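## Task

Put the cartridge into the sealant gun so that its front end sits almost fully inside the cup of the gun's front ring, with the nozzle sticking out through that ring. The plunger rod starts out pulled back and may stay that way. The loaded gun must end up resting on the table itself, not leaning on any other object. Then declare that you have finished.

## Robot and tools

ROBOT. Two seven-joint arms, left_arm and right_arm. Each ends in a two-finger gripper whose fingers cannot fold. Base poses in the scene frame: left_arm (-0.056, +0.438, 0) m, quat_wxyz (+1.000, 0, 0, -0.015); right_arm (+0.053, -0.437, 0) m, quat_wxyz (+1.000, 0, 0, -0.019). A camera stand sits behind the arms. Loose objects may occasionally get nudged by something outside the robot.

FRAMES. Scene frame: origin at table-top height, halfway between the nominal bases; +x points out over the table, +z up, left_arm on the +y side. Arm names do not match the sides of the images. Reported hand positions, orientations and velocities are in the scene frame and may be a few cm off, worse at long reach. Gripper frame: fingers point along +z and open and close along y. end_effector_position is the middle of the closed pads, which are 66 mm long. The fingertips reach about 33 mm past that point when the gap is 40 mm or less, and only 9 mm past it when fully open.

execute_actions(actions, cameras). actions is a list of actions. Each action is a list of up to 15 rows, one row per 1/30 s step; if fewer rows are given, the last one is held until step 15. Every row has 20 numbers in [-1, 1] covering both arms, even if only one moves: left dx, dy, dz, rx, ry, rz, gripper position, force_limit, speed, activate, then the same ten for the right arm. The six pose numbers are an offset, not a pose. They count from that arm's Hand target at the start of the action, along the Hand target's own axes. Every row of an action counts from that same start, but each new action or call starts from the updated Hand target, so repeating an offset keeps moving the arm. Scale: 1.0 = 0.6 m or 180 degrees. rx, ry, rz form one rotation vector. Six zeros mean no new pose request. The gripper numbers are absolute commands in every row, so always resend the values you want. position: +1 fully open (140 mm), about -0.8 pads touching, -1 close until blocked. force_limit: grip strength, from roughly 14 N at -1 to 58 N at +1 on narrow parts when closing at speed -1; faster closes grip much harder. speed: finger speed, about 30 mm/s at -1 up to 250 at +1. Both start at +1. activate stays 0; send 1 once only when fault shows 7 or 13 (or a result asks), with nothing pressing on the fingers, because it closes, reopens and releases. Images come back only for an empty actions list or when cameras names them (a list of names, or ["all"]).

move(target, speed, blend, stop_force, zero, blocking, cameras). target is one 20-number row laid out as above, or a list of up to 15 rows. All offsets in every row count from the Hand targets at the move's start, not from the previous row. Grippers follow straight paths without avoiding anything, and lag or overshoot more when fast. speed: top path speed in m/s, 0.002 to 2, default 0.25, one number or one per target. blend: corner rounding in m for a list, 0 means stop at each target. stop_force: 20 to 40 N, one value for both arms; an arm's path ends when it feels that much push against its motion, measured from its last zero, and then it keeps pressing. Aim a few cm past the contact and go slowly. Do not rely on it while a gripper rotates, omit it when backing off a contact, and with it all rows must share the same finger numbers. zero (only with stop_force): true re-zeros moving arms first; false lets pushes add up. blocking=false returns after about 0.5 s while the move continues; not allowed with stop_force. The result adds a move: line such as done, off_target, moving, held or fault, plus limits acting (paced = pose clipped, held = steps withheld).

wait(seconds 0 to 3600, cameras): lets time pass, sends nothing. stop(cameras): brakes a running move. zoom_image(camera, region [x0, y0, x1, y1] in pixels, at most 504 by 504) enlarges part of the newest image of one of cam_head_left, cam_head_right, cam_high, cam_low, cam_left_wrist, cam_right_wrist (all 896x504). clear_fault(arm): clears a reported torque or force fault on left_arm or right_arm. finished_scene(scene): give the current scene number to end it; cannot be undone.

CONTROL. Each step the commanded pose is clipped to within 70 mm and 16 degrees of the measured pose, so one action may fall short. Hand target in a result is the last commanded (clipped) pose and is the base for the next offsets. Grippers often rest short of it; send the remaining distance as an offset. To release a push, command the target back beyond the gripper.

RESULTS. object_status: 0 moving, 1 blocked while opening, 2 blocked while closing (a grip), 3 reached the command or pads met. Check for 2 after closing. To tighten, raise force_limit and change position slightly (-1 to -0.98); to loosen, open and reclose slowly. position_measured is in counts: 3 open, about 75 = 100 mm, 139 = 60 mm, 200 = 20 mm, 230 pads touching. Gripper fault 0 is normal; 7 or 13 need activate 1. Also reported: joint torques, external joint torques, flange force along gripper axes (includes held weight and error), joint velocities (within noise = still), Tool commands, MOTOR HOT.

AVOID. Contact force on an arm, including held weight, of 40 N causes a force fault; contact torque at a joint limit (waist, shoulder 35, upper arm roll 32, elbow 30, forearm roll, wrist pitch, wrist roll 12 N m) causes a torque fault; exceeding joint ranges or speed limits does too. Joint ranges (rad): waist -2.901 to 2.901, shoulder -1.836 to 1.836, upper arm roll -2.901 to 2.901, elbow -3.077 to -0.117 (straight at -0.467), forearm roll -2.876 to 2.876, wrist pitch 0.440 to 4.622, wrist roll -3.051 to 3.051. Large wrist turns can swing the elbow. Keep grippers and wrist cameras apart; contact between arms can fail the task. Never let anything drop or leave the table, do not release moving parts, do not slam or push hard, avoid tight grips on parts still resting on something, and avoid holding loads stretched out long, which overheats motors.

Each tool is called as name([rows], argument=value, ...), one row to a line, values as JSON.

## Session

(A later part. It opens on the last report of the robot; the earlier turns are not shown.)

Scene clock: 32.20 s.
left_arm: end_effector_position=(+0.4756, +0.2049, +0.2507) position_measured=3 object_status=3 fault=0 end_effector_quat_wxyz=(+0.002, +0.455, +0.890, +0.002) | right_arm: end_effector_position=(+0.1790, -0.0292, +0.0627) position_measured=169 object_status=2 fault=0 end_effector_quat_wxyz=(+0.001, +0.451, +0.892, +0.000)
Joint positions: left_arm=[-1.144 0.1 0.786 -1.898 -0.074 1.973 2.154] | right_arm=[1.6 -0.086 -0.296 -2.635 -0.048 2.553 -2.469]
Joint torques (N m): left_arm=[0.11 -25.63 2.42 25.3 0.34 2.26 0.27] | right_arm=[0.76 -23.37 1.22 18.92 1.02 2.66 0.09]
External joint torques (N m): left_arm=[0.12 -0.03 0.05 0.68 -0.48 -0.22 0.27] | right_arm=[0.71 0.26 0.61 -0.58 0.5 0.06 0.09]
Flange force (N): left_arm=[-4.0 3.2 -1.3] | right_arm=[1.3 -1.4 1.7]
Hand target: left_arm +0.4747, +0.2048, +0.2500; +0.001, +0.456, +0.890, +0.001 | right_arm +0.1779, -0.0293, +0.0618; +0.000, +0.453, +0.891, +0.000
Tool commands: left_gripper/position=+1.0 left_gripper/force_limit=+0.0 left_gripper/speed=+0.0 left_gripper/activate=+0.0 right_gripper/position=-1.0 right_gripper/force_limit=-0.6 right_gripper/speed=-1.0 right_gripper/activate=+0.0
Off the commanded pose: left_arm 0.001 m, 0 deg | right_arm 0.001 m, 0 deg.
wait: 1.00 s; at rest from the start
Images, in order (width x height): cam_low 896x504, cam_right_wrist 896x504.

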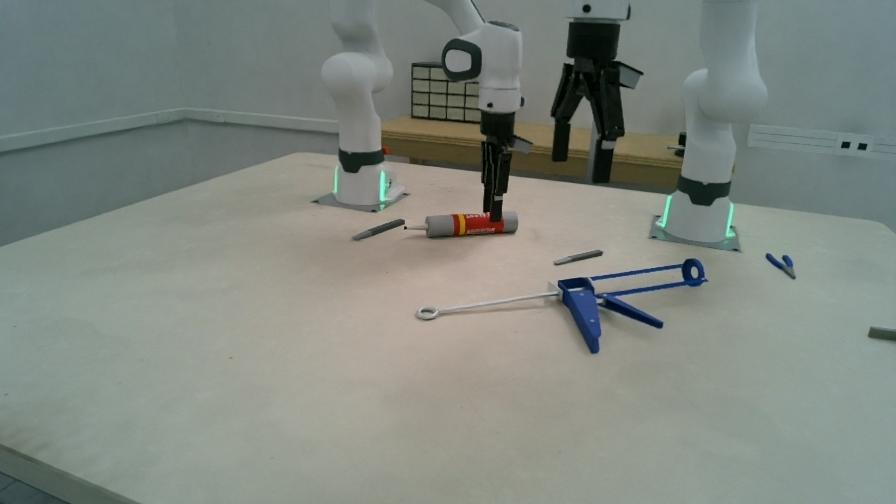

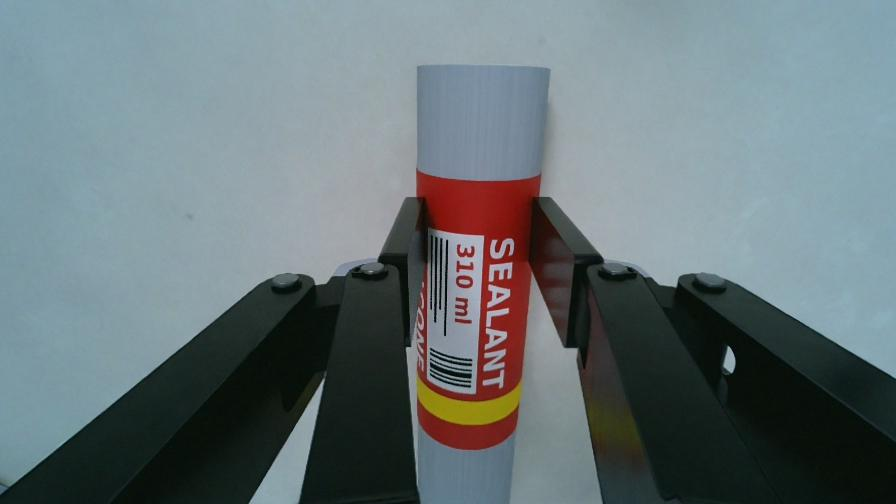

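move(target=[0.434,-0.0135,0.1667,0,-0.111,0,1,0,0,0, 0,0,-0.12,0,0,0,-1,-0.6,-1,0], cameras=["cam_left_wrist","cam_right_wrist","cam_low"])

zoom_image(camera="cam_low", region=[400, 130, 560, 250])

Scene clock: 35.23 s.
left_arm: end_effector_position=(+0.3158, +0.4123, +0.1495) position_measured=3 object_status=3 fault=0 end_effector_quat_wxyz=(+0.153, +0.446, +0.878, -0.080) | right_arm: end_effector_position=(+0.1772, -0.0289, +0.1332) position_measured=230 object_status=3 fault=0 end_effector_quat_wxyz=(-0.002, +0.452, +0.892, +0.000)
Joint positions: left_arm=[-0.618 -0.851 0.911 -2.9 0.516 2.415 2.255] | right_arm=[1.579 -0.25 -0.269 -2.581 -0.086 2.339 -2.435]
Joint velocities: left_arm=[0 -0.002 -0.002 0 0 -0.001 0.005] | right_arm=[within noise]
Joint torques (N m): left_arm=[-0.77 -0.14 -11.84 18.59 1.14 3.23 0.18] | right_arm=[0.1 -22.21 2.41 22.68 0.49 2.37 0.26]
External joint torques (N m): left_arm=[-0.77 -1.47 0.53 -0.09 0.37 0.25 0.2] | right_arm=[0.1 -1.47 0.93 0.47 -0.19 -0.25 0.26]
Flange force (N): left_arm=[1.5 -0.7 -1.0] | right_arm=[-0.9 -4.0 -4.5]
Hand target: left_arm +0.3164, +0.4117, +0.1498; +0.155, +0.450, +0.876, -0.079 | right_arm +0.1780, -0.0293, +0.1338; +0.000, +0.453, +0.891, +0.000
Off the commanded pose: left_arm 0.001 m, 1 deg | right_arm 0.001 m, 0 deg.
move: done
Images, in order (width x height): cam_low 896x504, cam_left_wrist 896x504, cam_right_wrist 896x504.

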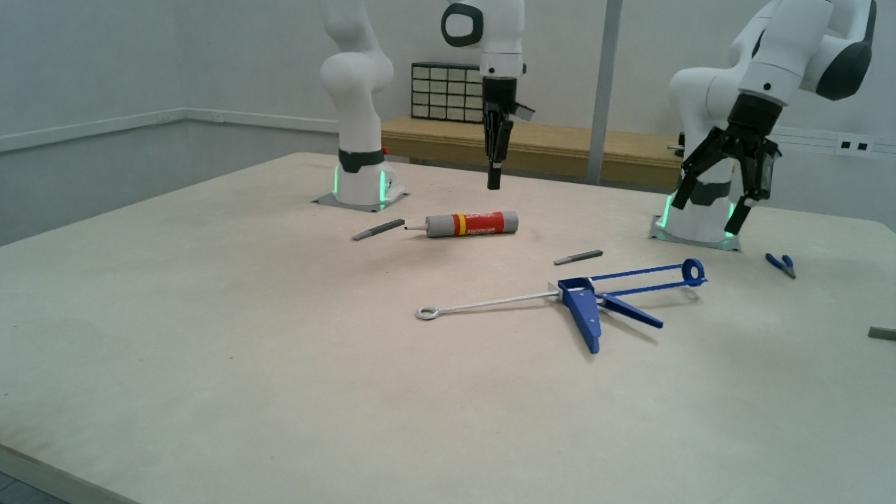

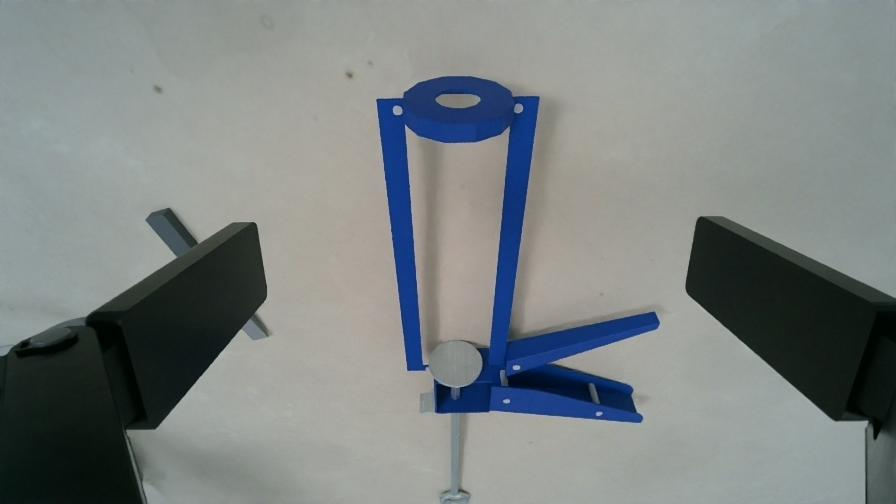

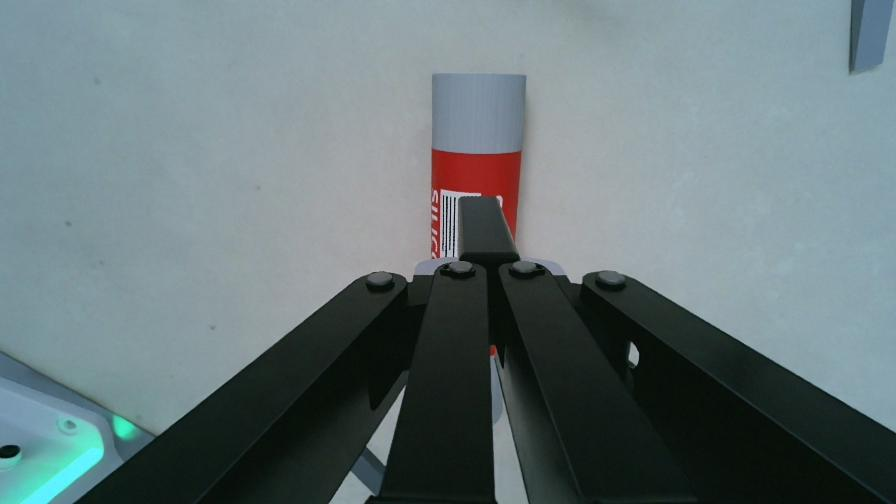

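Scaled by 3.150.

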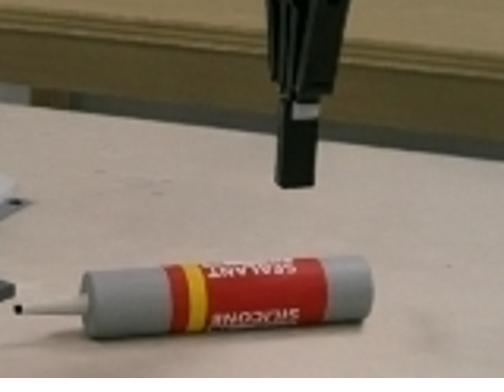

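move([
  [0.05,-0.0083,0.137,0,0,0,1,0,0,0, -0.028,0,0.0,0,0,0,1,0,0,0],
  [0.0643,-0.0083,0.1767,0,0,0,1,0,0,0, -0.028,0.002,0.146,0,0,0,1,0,0,0],
], speed=0.12, cameras=["cam_left_wrist","cam_right_wrist","cam_low"])

zoom_image(camera="cam_low", region=[560, 190, 860, 350])

Scene clock: 39.20 s.
left_arm: end_effector_position=(+0.3115, +0.4086, +0.0367) position_measured=3 object_status=3 fault=0 end_effector_quat_wxyz=(+0.154, +0.446, +0.878, -0.080) | right_arm: end_effector_position=(+0.1888, -0.0433, +0.0464) position_measured=3 object_status=3 fault=0 end_effector_quat_wxyz=(+0.001, +0.454, +0.891, -0.001)
Joint positions: left_arm=[-0.918 -0.49 1.343 -2.975 0.607 2.899 2.31] | right_arm=[1.579 -0.067 -0.307 -2.671 -0.043 2.605 -2.498]
Joint velocities: left_arm=[within noise] | right_arm=[0 -0.001 -0.001 0 -0.001 0.003 -0.006]
Joint torques (N m): left_arm=[-0.67 1.53 -8.57 13.56 1.22 3.25 0.21] | right_arm=[0.74 -23.65 0.57 19.43 1.01 2.68 -0.11]
External joint torques (N m): left_arm=[-0.69 0.13 0.45 0.63 0.38 0.3 0.22] | right_arm=[0.79 -0.22 0.17 0.73 0.52 0.09 -0.11]
Flange force (N): left_arm=[0.0 0.0 0.0] | right_arm=[2.4 1.8 0.5]
Hand target: left_arm +0.3126, +0.4088, +0.0370; +0.155, +0.450, +0.876, -0.079 | right_arm +0.1888, -0.0422, +0.0462; +0.000, +0.453, +0.891, +0.000
Off the commanded pose: left_arm 0.001 m, 1 deg | right_arm 0.001 m, 0 deg.
move: done
Images, in order (width x height): cam_low 896x504, cam_left_wrist 896x504, cam_right_wrist 896x504.

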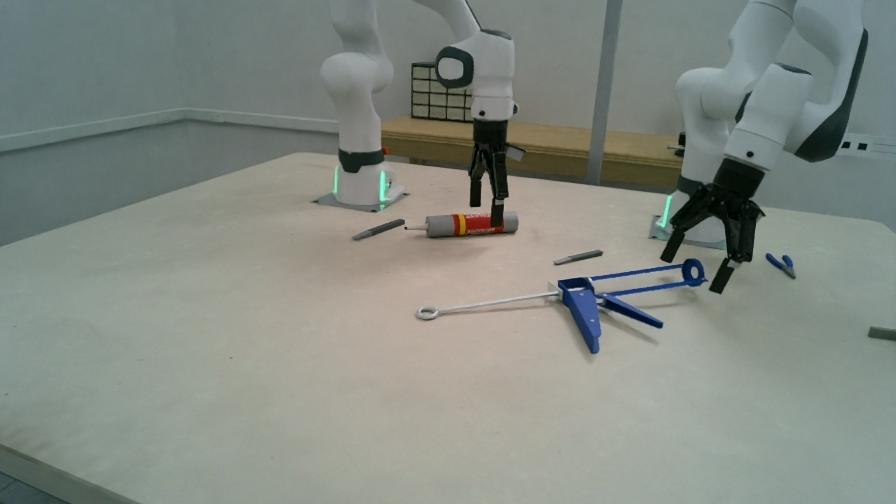

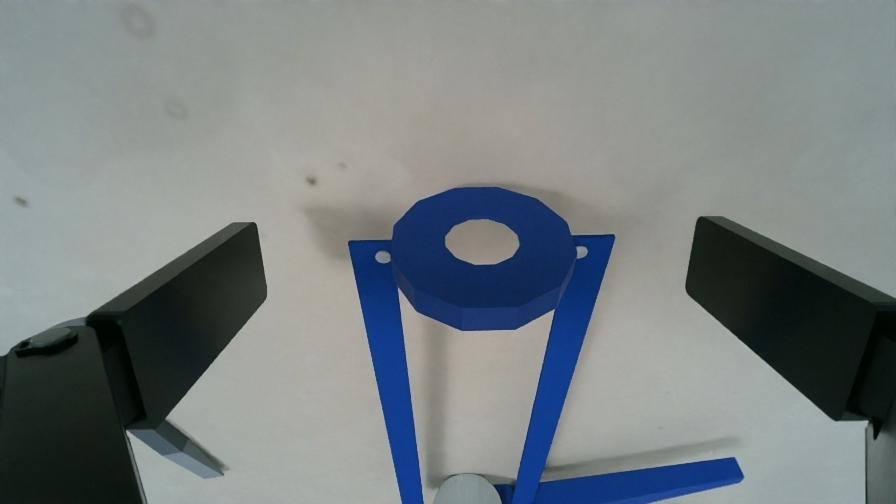

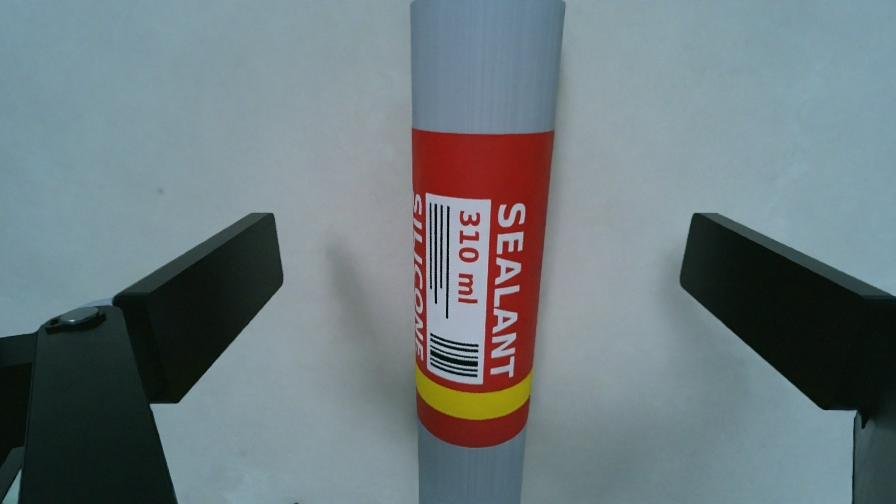

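Scaled by 1.680.

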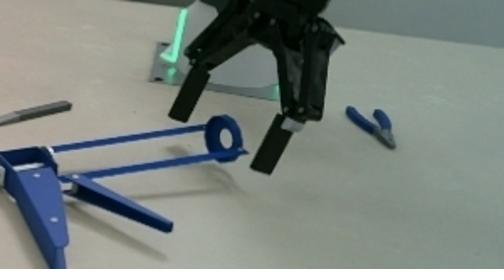

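execute_actions([
  [[0,0,0,0,0,0,-1,-0.7,-1,0,0,0,0,0,0,0,-1,0,-1,0]],
  [[0,0,0,0,0,0,-1,-0.7,-1,0,0,0,0,0,0,0,-1,0,-1,0]],
  [[0,0,0,0,0,0,-1,-0.7,-1,0,0,0,0,0,0,0,-1,0,-1,0]],
  [[0,0,0,0,0,0,-1,-0.7,-1,0,0,0,0,0,0,0,-1,0,-1,0]],
  [[0,0,0,0,0,0,-1,-0.7,-1,0,0,0,0,0,0,0,-1,0,-1,0]],
  [[0,0,0,0,0,0,-1,-0.7,-1,0,0,0,0,0,0,0,-1,0,-1,0]],
  [[0,0,0,0,0,0,-1,-0.7,-1,0,0,0,0,0,0,0,-1,0,-1,0]],
  [[0,0,0,0,0,0,-1,-0.7,-1,0,0,0,0,0,0,0,-1,0,-1,0]],
], cameras=["cam_left_wrist","cam_right_wrist","cam_low"])

zoom_image(camera="cam_low", region=[560, 190, 860, 350])

zoom_image(camera="cam_low", region=[400, 130, 560, 250])

Scene clock: 43.57 s.
left_arm: end_effector_position=(+0.3117, +0.4087, +0.0368) position_measured=109 object_status=2 fault=0 end_effector_quat_wxyz=(+0.154, +0.446, +0.878, -0.080) | right_arm: end_effector_position=(+0.1889, -0.0428, +0.0466) position_measured=159 object_status=2 fault=0 end_effector_quat_wxyz=(+0.001, +0.454, +0.891, +0.000)
Joint positions: left_arm=[-0.918 -0.49 1.343 -2.974 0.607 2.9 2.31] | right_arm=[1.579 -0.067 -0.307 -2.671 -0.042 2.606 -2.5]
Joint torques (N m): left_arm=[-0.67 1.46 -8.64 13.37 1.15 3.23 0.23] | right_arm=[0.58 -23.67 0.81 19.03 0.99 2.71 -0.2]
External joint torques (N m): left_arm=[-0.69 0.05 0.38 0.33 0.31 0.26 0.24] | right_arm=[0.62 -0.21 0.41 0.31 0.5 0.12 -0.2]
External joint torques at the end of the 4th action: left_arm=[-0.8 0.15 0.34 0.52 0.31 0.28 0.27] | right_arm=[0.59 -0.24 0.37 0.72 0.55 0.14 -0.19]
External joint torques at the end of the 5th action: left_arm=[-0.62 0.04 0.44 0.41 0.31 0.25 0.23] | right_arm=[0.51 -0.18 0.33 0.67 0.54 0.12 -0.19]
External joint torques at the end of the 6th action: left_arm=[-0.73 0.17 0.37 0.34 0.3 0.25 0.27] | right_arm=[0.66 -0.09 0.44 0.65 0.52 0.14 -0.19]
External joint torques at the end of the 7th action: left_arm=[-0.62 0.07 0.37 0.43 0.29 0.26 0.29] | right_arm=[0.55 -0.1 0.37 0.37 0.5 0.12 -0.2]
Flange force (N): left_arm=[0.0 0.0 0.0] | right_arm=[1.6 0.8 0.7]
Flange force at the end of the 4th action (N): left_arm=[0.0 0.0 0.0] | right_arm=[2.3 1.9 0.7]
Flange force at the end of the 5th action (N): left_arm=[0.0 0.0 0.0] | right_arm=[2.2 1.9 0.8]
Flange force at the end of the 6th action (N): left_arm=[0.0 0.0 0.0] | right_arm=[2.5 1.9 1.1]
Flange force at the end of the 7th action (N): left_arm=[0.0 0.0 0.0] | right_arm=[1.8 1.3 1.1]
Hand target: left_arm +0.3126, +0.4088, +0.0370; +0.155, +0.450, +0.876, -0.079 | right_arm +0.1888, -0.0422, +0.0462; +0.000, +0.453, +0.891, +0.000
Off the commanded pose: left_arm 0.001 m, 0 deg | right_arm 0.001 m, 0 deg.
Images, in order (width x height): cam_low 896x504, cam_left_wrist 896x504, cam_right_wrist 896x504.

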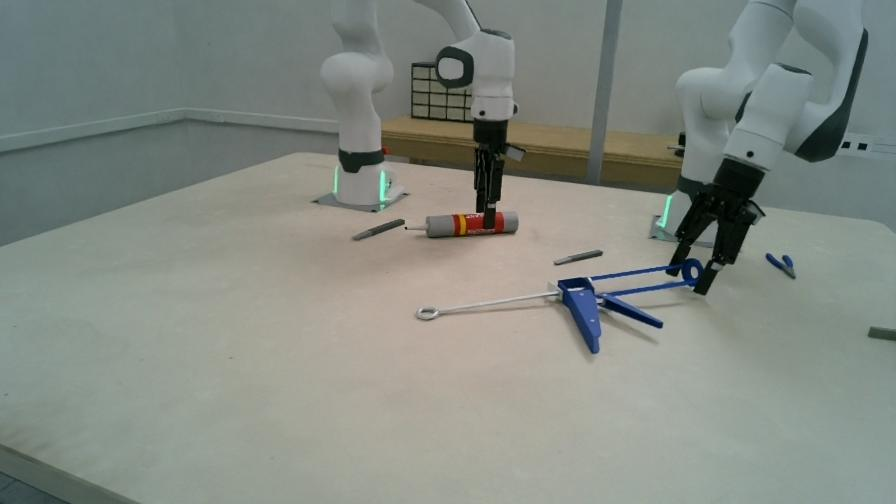

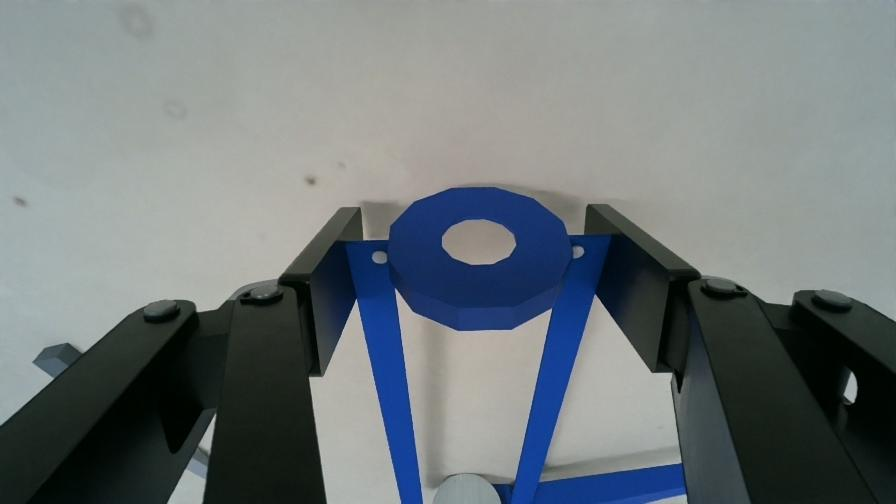

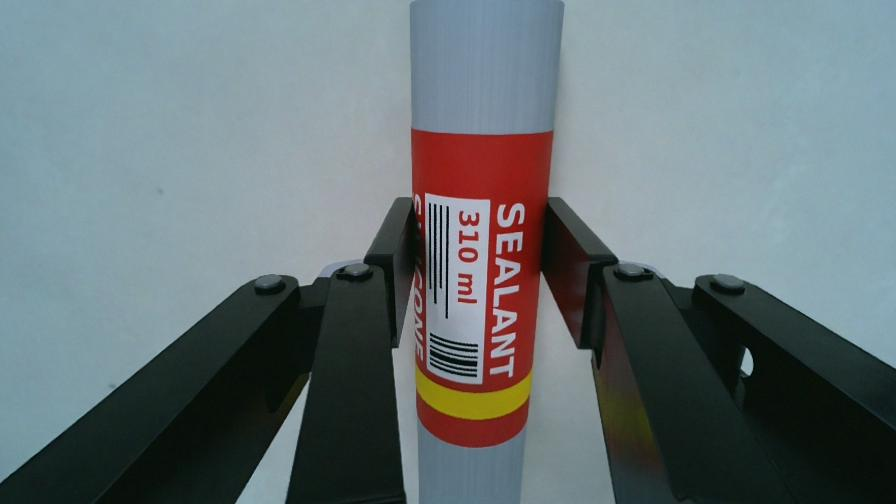

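Scaled by 1.680.

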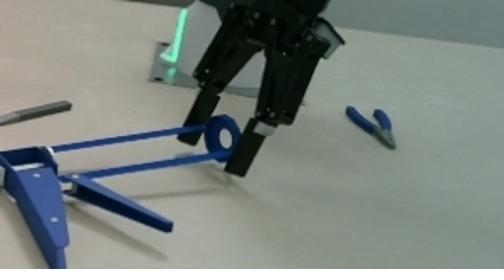

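Scaled by 3.150.

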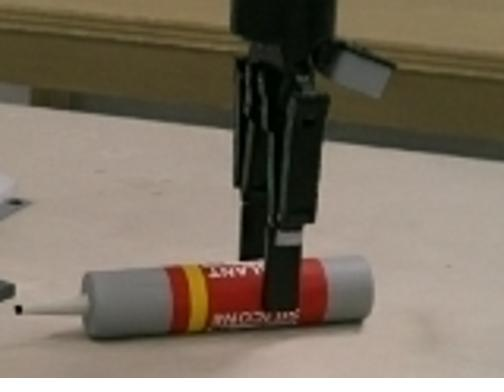

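move(target=[0,0,0,0,0,0,-1,-0.7,-1,0, 0,0,-0.1,0,0,0,-1,0,-1,0], speed=0.1, cameras=["cam_low","cam_right_wrist"])

zoom_image(camera="cam_low", region=[400, 130, 560, 250])

Scene clock: 45.03 s.
left_arm: end_effector_position=(+0.3117, +0.4087, +0.0368) position_measured=109 object_status=2 fault=0 end_effector_quat_wxyz=(+0.154, +0.446, +0.878, -0.080) | right_arm: end_effector_position=(+0.1877, -0.0437, +0.1038) position_measured=159 object_status=2 fault=0 end_effector_quat_wxyz=(-0.001, +0.452, +0.892, -0.002)
Joint positions: left_arm=[-0.918 -0.49 1.343 -2.974 0.607 2.9 2.31] | right_arm=[1.558 -0.217 -0.288 -2.637 -0.088 2.422 -2.47]
Joint velocities: left_arm=[within noise] | right_arm=[0 0 0.002 0 0 -0.004 0.003]
Joint torques (N m): left_arm=[-0.67 1.48 -8.64 13.34 1.13 3.23 0.2] | right_arm=[-0.17 -23.86 2.29 22.83 0.3 2.67 0.3]
External joint torques (N m): left_arm=[-0.67 0.05 0.38 0.4 0.29 0.27 0.21] | right_arm=[-0.18 -3.19 0.94 1.77 -0.32 0.1 0.3]
Flange force (N): left_arm=[0.0 0.0 0.0] | right_arm=[-2.0 -5.2 -9.2]
Hand target: left_arm +0.3126, +0.4088, +0.0370; +0.155, +0.450, +0.876, -0.079 | right_arm +0.1888, -0.0422, +0.1062; +0.000, +0.453, +0.891, +0.000
Off the commanded pose: left_arm 0.001 m, 0 deg | right_arm 0.003 m, 0 deg.
move: done

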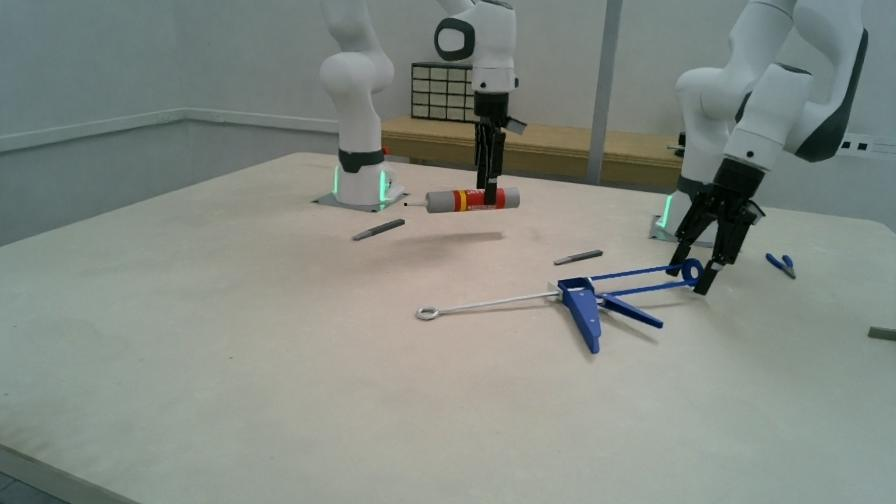

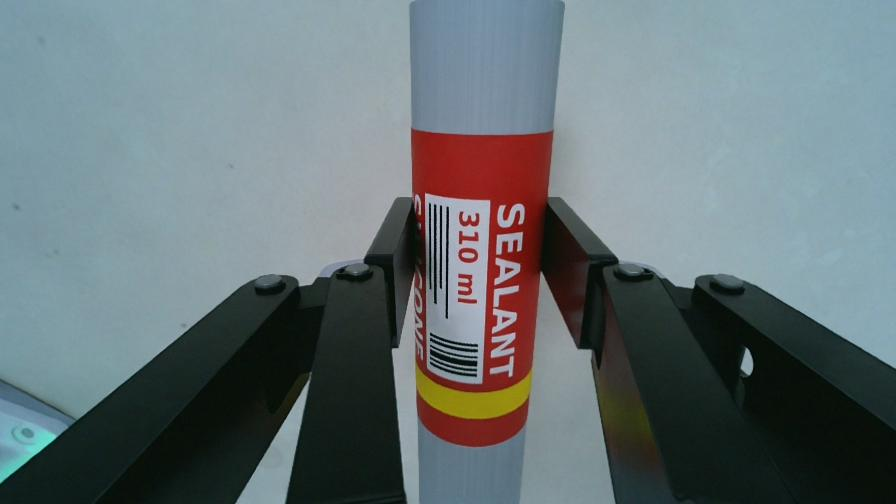

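Scaled by 3.150.

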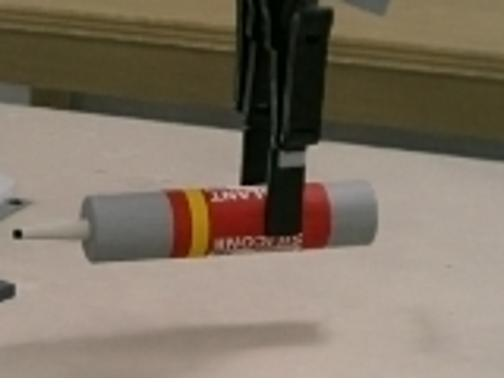

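move([
  [0,0,0,0,0,0,-1,-0.7,-1,0, 0,0,-0.14,0,0,0,-1,0,-1,0],
  [0,0,0,0,0,0,-1,-0.7,-1,0, -0.052,0.191,-0.24,0,0,0.5,-1,0,-1,0],
  [0,0,0,0,0,0,-1,-0.7,-1,0, 0.122,0.619,-0.156,-0.130,0.001,0.987,-1,0,-1,0],
], speed=0.28, blend=0.03, cameras=["all"])

Scene clock: 53.30 s.
left_arm: end_effector_position=(+0.3117, +0.4087, +0.0368) position_measured=109 object_status=2 fault=0 end_effector_quat_wxyz=(+0.154, +0.446, +0.878, -0.080) | right_arm: end_effector_position=(+0.4457, +0.2336, +0.1963) position_measured=159 object_status=2 fault=0 end_effector_quat_wxyz=(+0.017, +0.892, -0.435, +0.120)
Joint positions: left_arm=[-0.918 -0.49 1.343 -2.974 0.607 2.9 2.31] | right_arm=[1.265 1.059 -0.288 -0.506 0.008 1.521 0.416]
Joint velocities: left_arm=[within noise] | right_arm=[0.002 -0.002 0.002 -0.001 -0.001 0 0.006]
Joint torques (N m): left_arm=[-0.68 1.5 -8.65 13.32 1.14 3.22 0.24] | right_arm=[0.1 -62.4 -2.83 25.29 0.31 2.49 0.33]
External joint torques (N m): left_arm=[-0.7 0.14 0.39 0.25 0.3 0.24 0.25] | right_arm=[0.07 -4.43 0.52 2.16 0.22 0.09 0.33]
Flange force (N): left_arm=[0.0 0.0 0.0] | right_arm=[0.0 0.0 0.0]
Hand target: left_arm +0.3126, +0.4088, +0.0370; +0.155, +0.450, +0.876, -0.079 | right_arm +0.4459, +0.2357, +0.1998; +0.058, +0.887, -0.443, +0.117
Off the commanded pose: left_arm 0.001 m, 0 deg | right_arm 0.004 m, 5 deg.
elbow stopped short (right arm): the move would have taken joint 4 (elbow) straighter than the controller allows.
move: off_target (right_arm)

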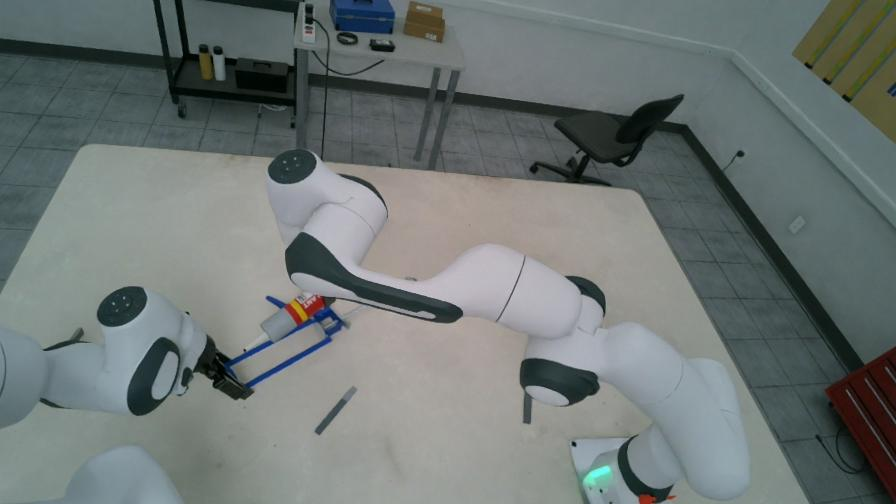

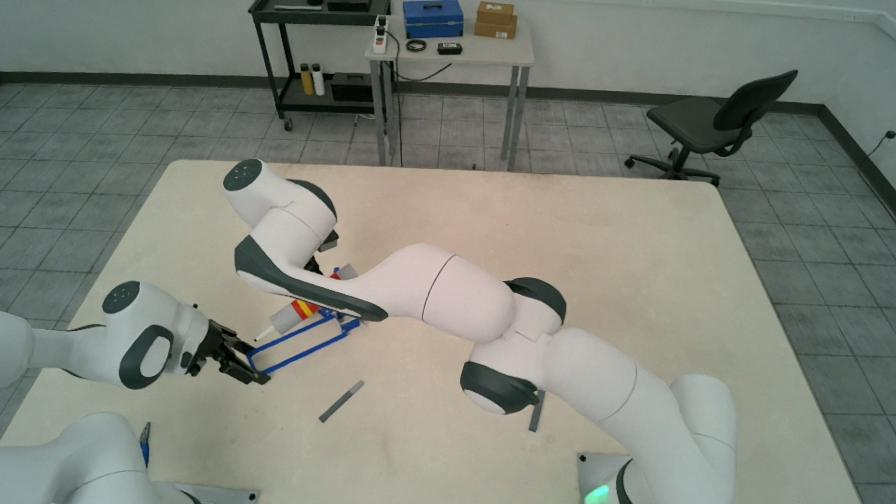

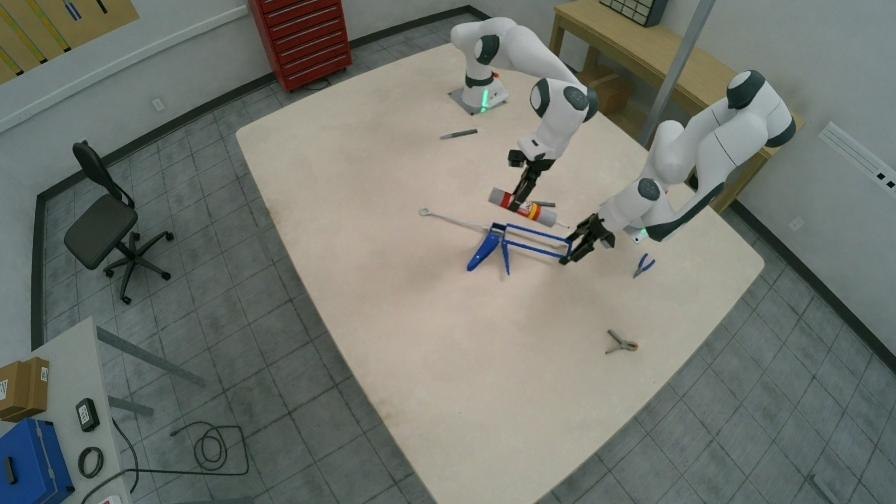

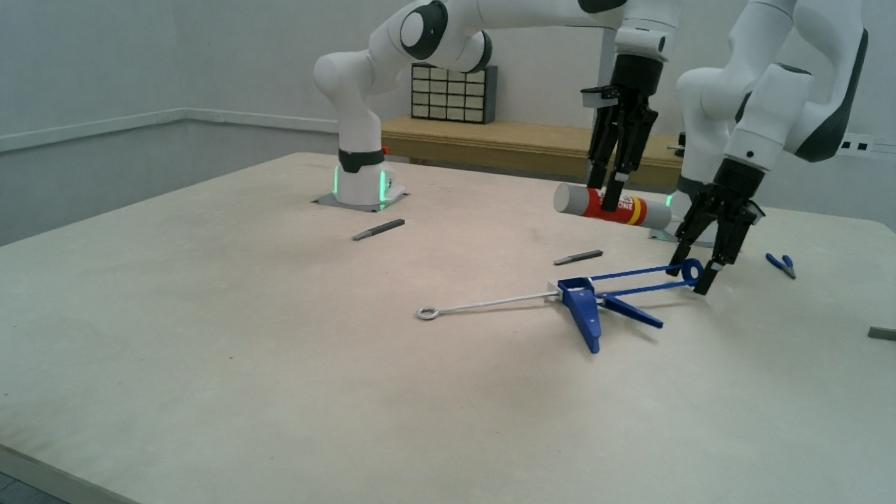

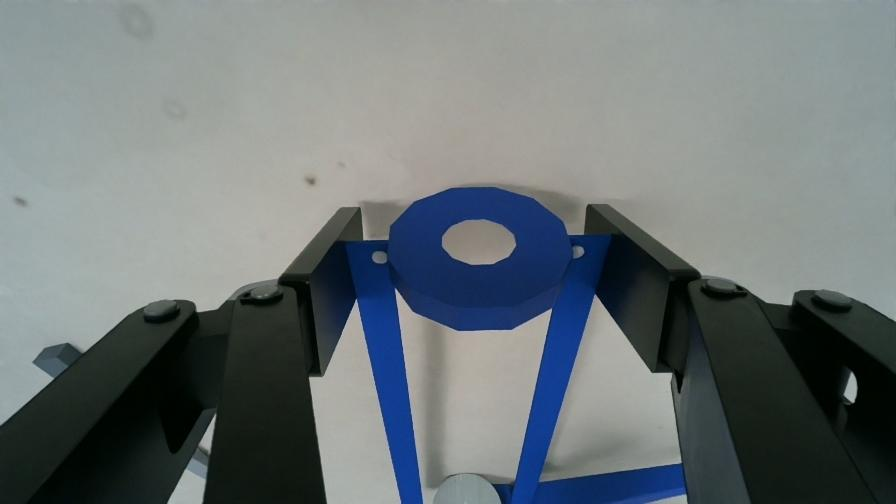

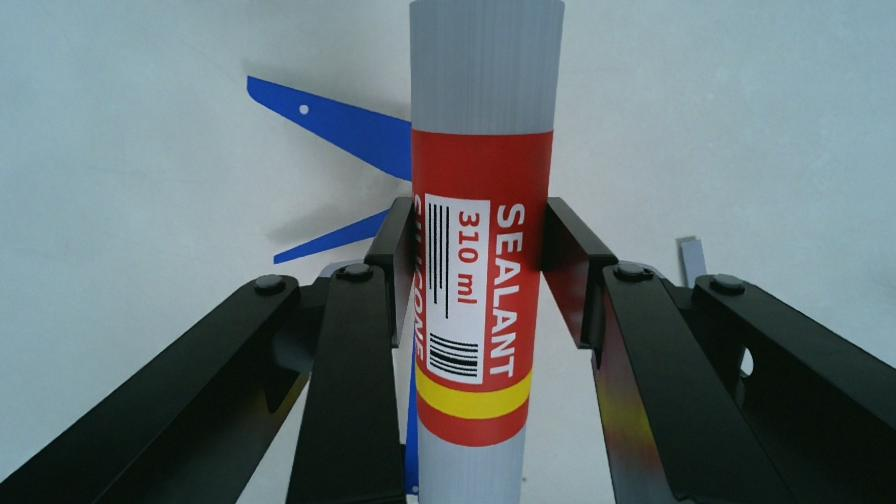

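move([
  [0,0,0,0,0,0,-0.98,-0.1,-1,0, 0.415,0.126,0.111,0,0,0,-1,0,-1,0],
  [-0.422,-0.1177,0.1537,0,0,0,-0.98,-0.1,-1,0, 0.415,0.126,0.111,0,0,0,-1,0,-1,0],
], speed=[0.2,0.08], cameras=["all"])

Scene clock: 60.97 s.
left_arm: end_effector_position=(+0.4089, +0.1490, +0.0342) position_measured=109 object_status=2 fault=0 end_effector_quat_wxyz=(+0.152, +0.455, +0.874, -0.079) | right_arm: end_effector_position=(+0.5376, -0.0170, +0.1957) position_measured=159 object_status=2 fault=0 end_effector_quat_wxyz=(+0.062, +0.885, -0.446, +0.114)
Joint positions: left_arm=[-2.734 -0.28 2.321 -2.547 0.201 3.032 1.942] | right_arm=[1.197 0.371 -0.386 -1.672 -0.128 1.965 0.208]
Joint velocities: left_arm=[0 0 0.002 -0.001 -0.001 -0.001 -0.008] | right_arm=[within noise]
Joint torques (N m): left_arm=[-0.37 25.32 -5.04 18.83 0.02 3.7 -0.31] | right_arm=[0.49 -46.9 -3.97 25.59 -0.16 2.72 -0.18]
External joint torques (N m): left_arm=[-0.44 1.14 0.54 1.96 -0.6 0.56 -0.3] | right_arm=[0.47 -4.65 0.3 1.39 -0.47 0.41 -0.19]
Flange force (N): left_arm=[0.0 0.0 0.0] | right_arm=[2.6 10.1 -4.4]
Hand target: left_arm +0.4124, +0.1488, +0.0369; +0.155, +0.450, +0.876, -0.079 | right_arm +0.5402, -0.0158, +0.1998; +0.058, +0.887, -0.443, +0.117
Off the commanded pose: left_arm 0.004 m, 1 deg | right_arm 0.005 m, 1 deg.
move: off_target (left_arm, right_arm)

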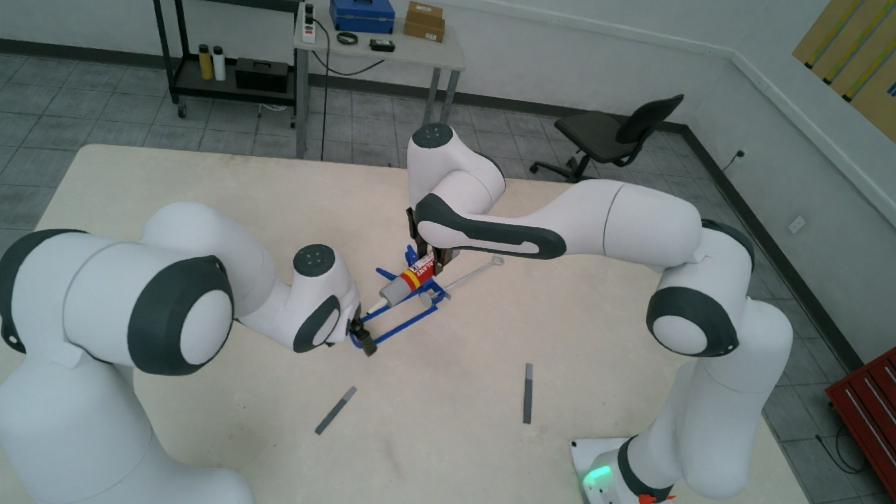

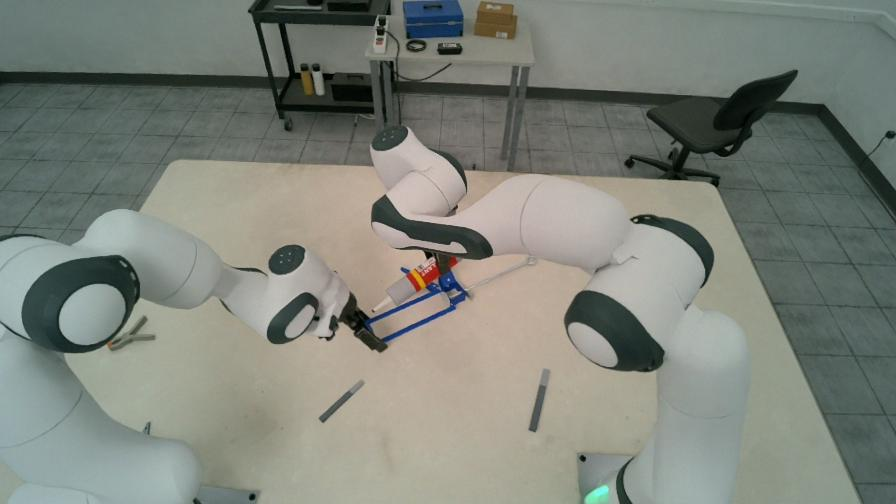

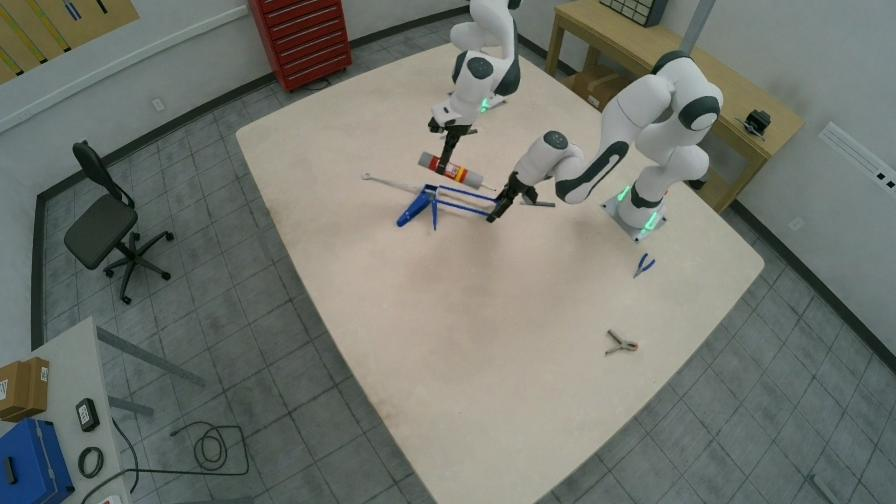

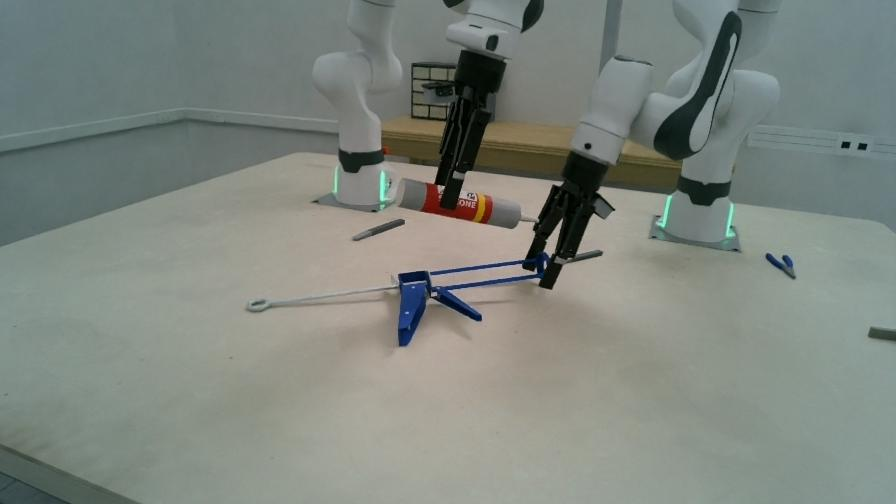

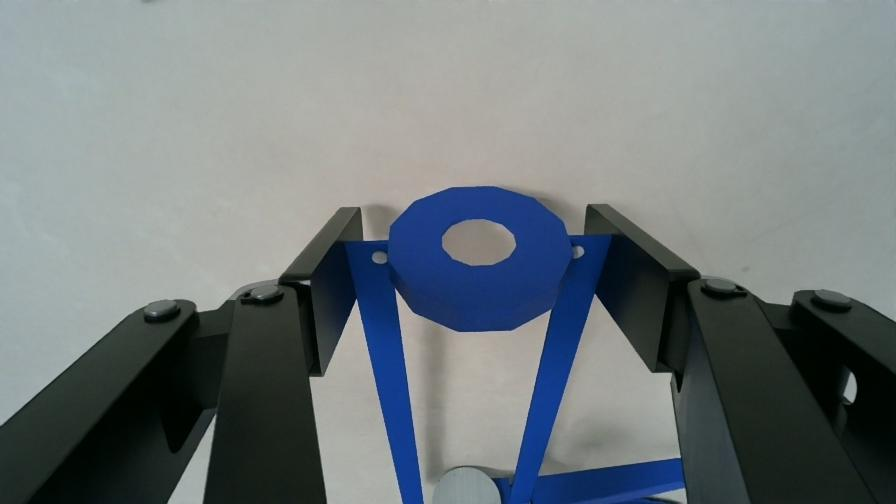

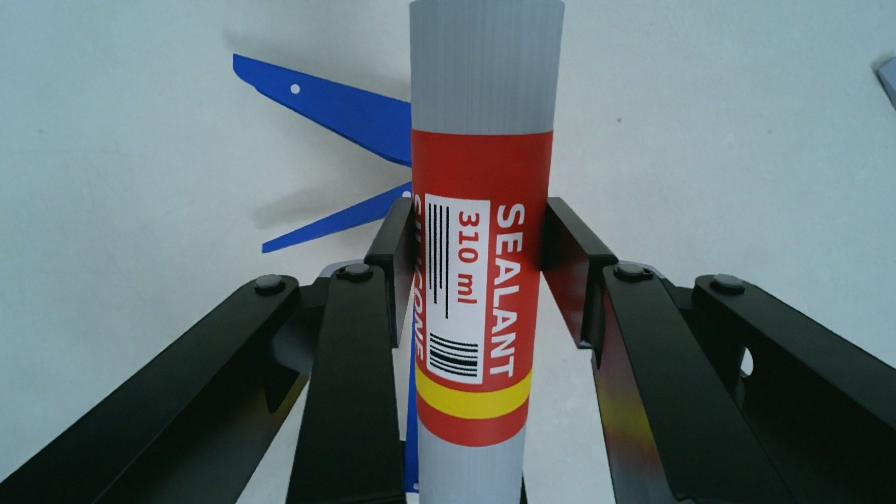

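zoom_image(camera="cam_right_wrist", region=[340, 300, 580, 504])

zoom_image(camera="cam_head_right", region=[300, 220, 560, 370])

zoom_image(camera="cam_high", region=[350, 120, 560, 240])

zoom_image(camera="cam_low", region=[370, 150, 640, 360])

Scaled by 2.100.

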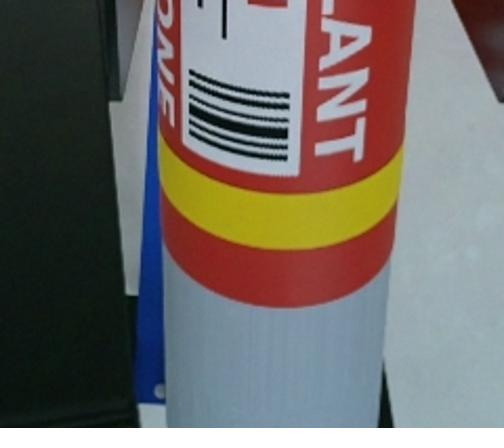

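Scaled by 1.938.

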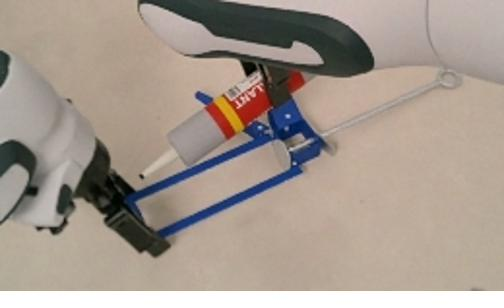

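Scaled by 2.400.

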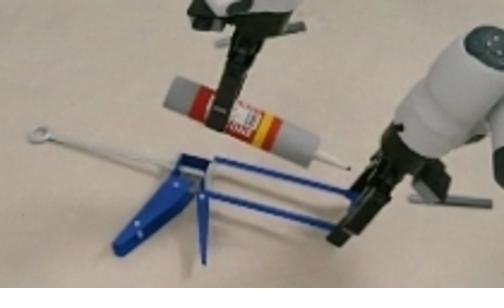

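Scaled by 1.867.

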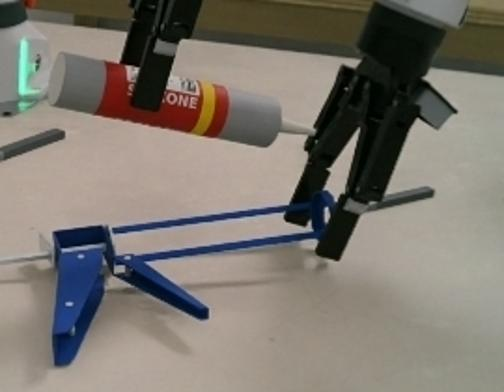

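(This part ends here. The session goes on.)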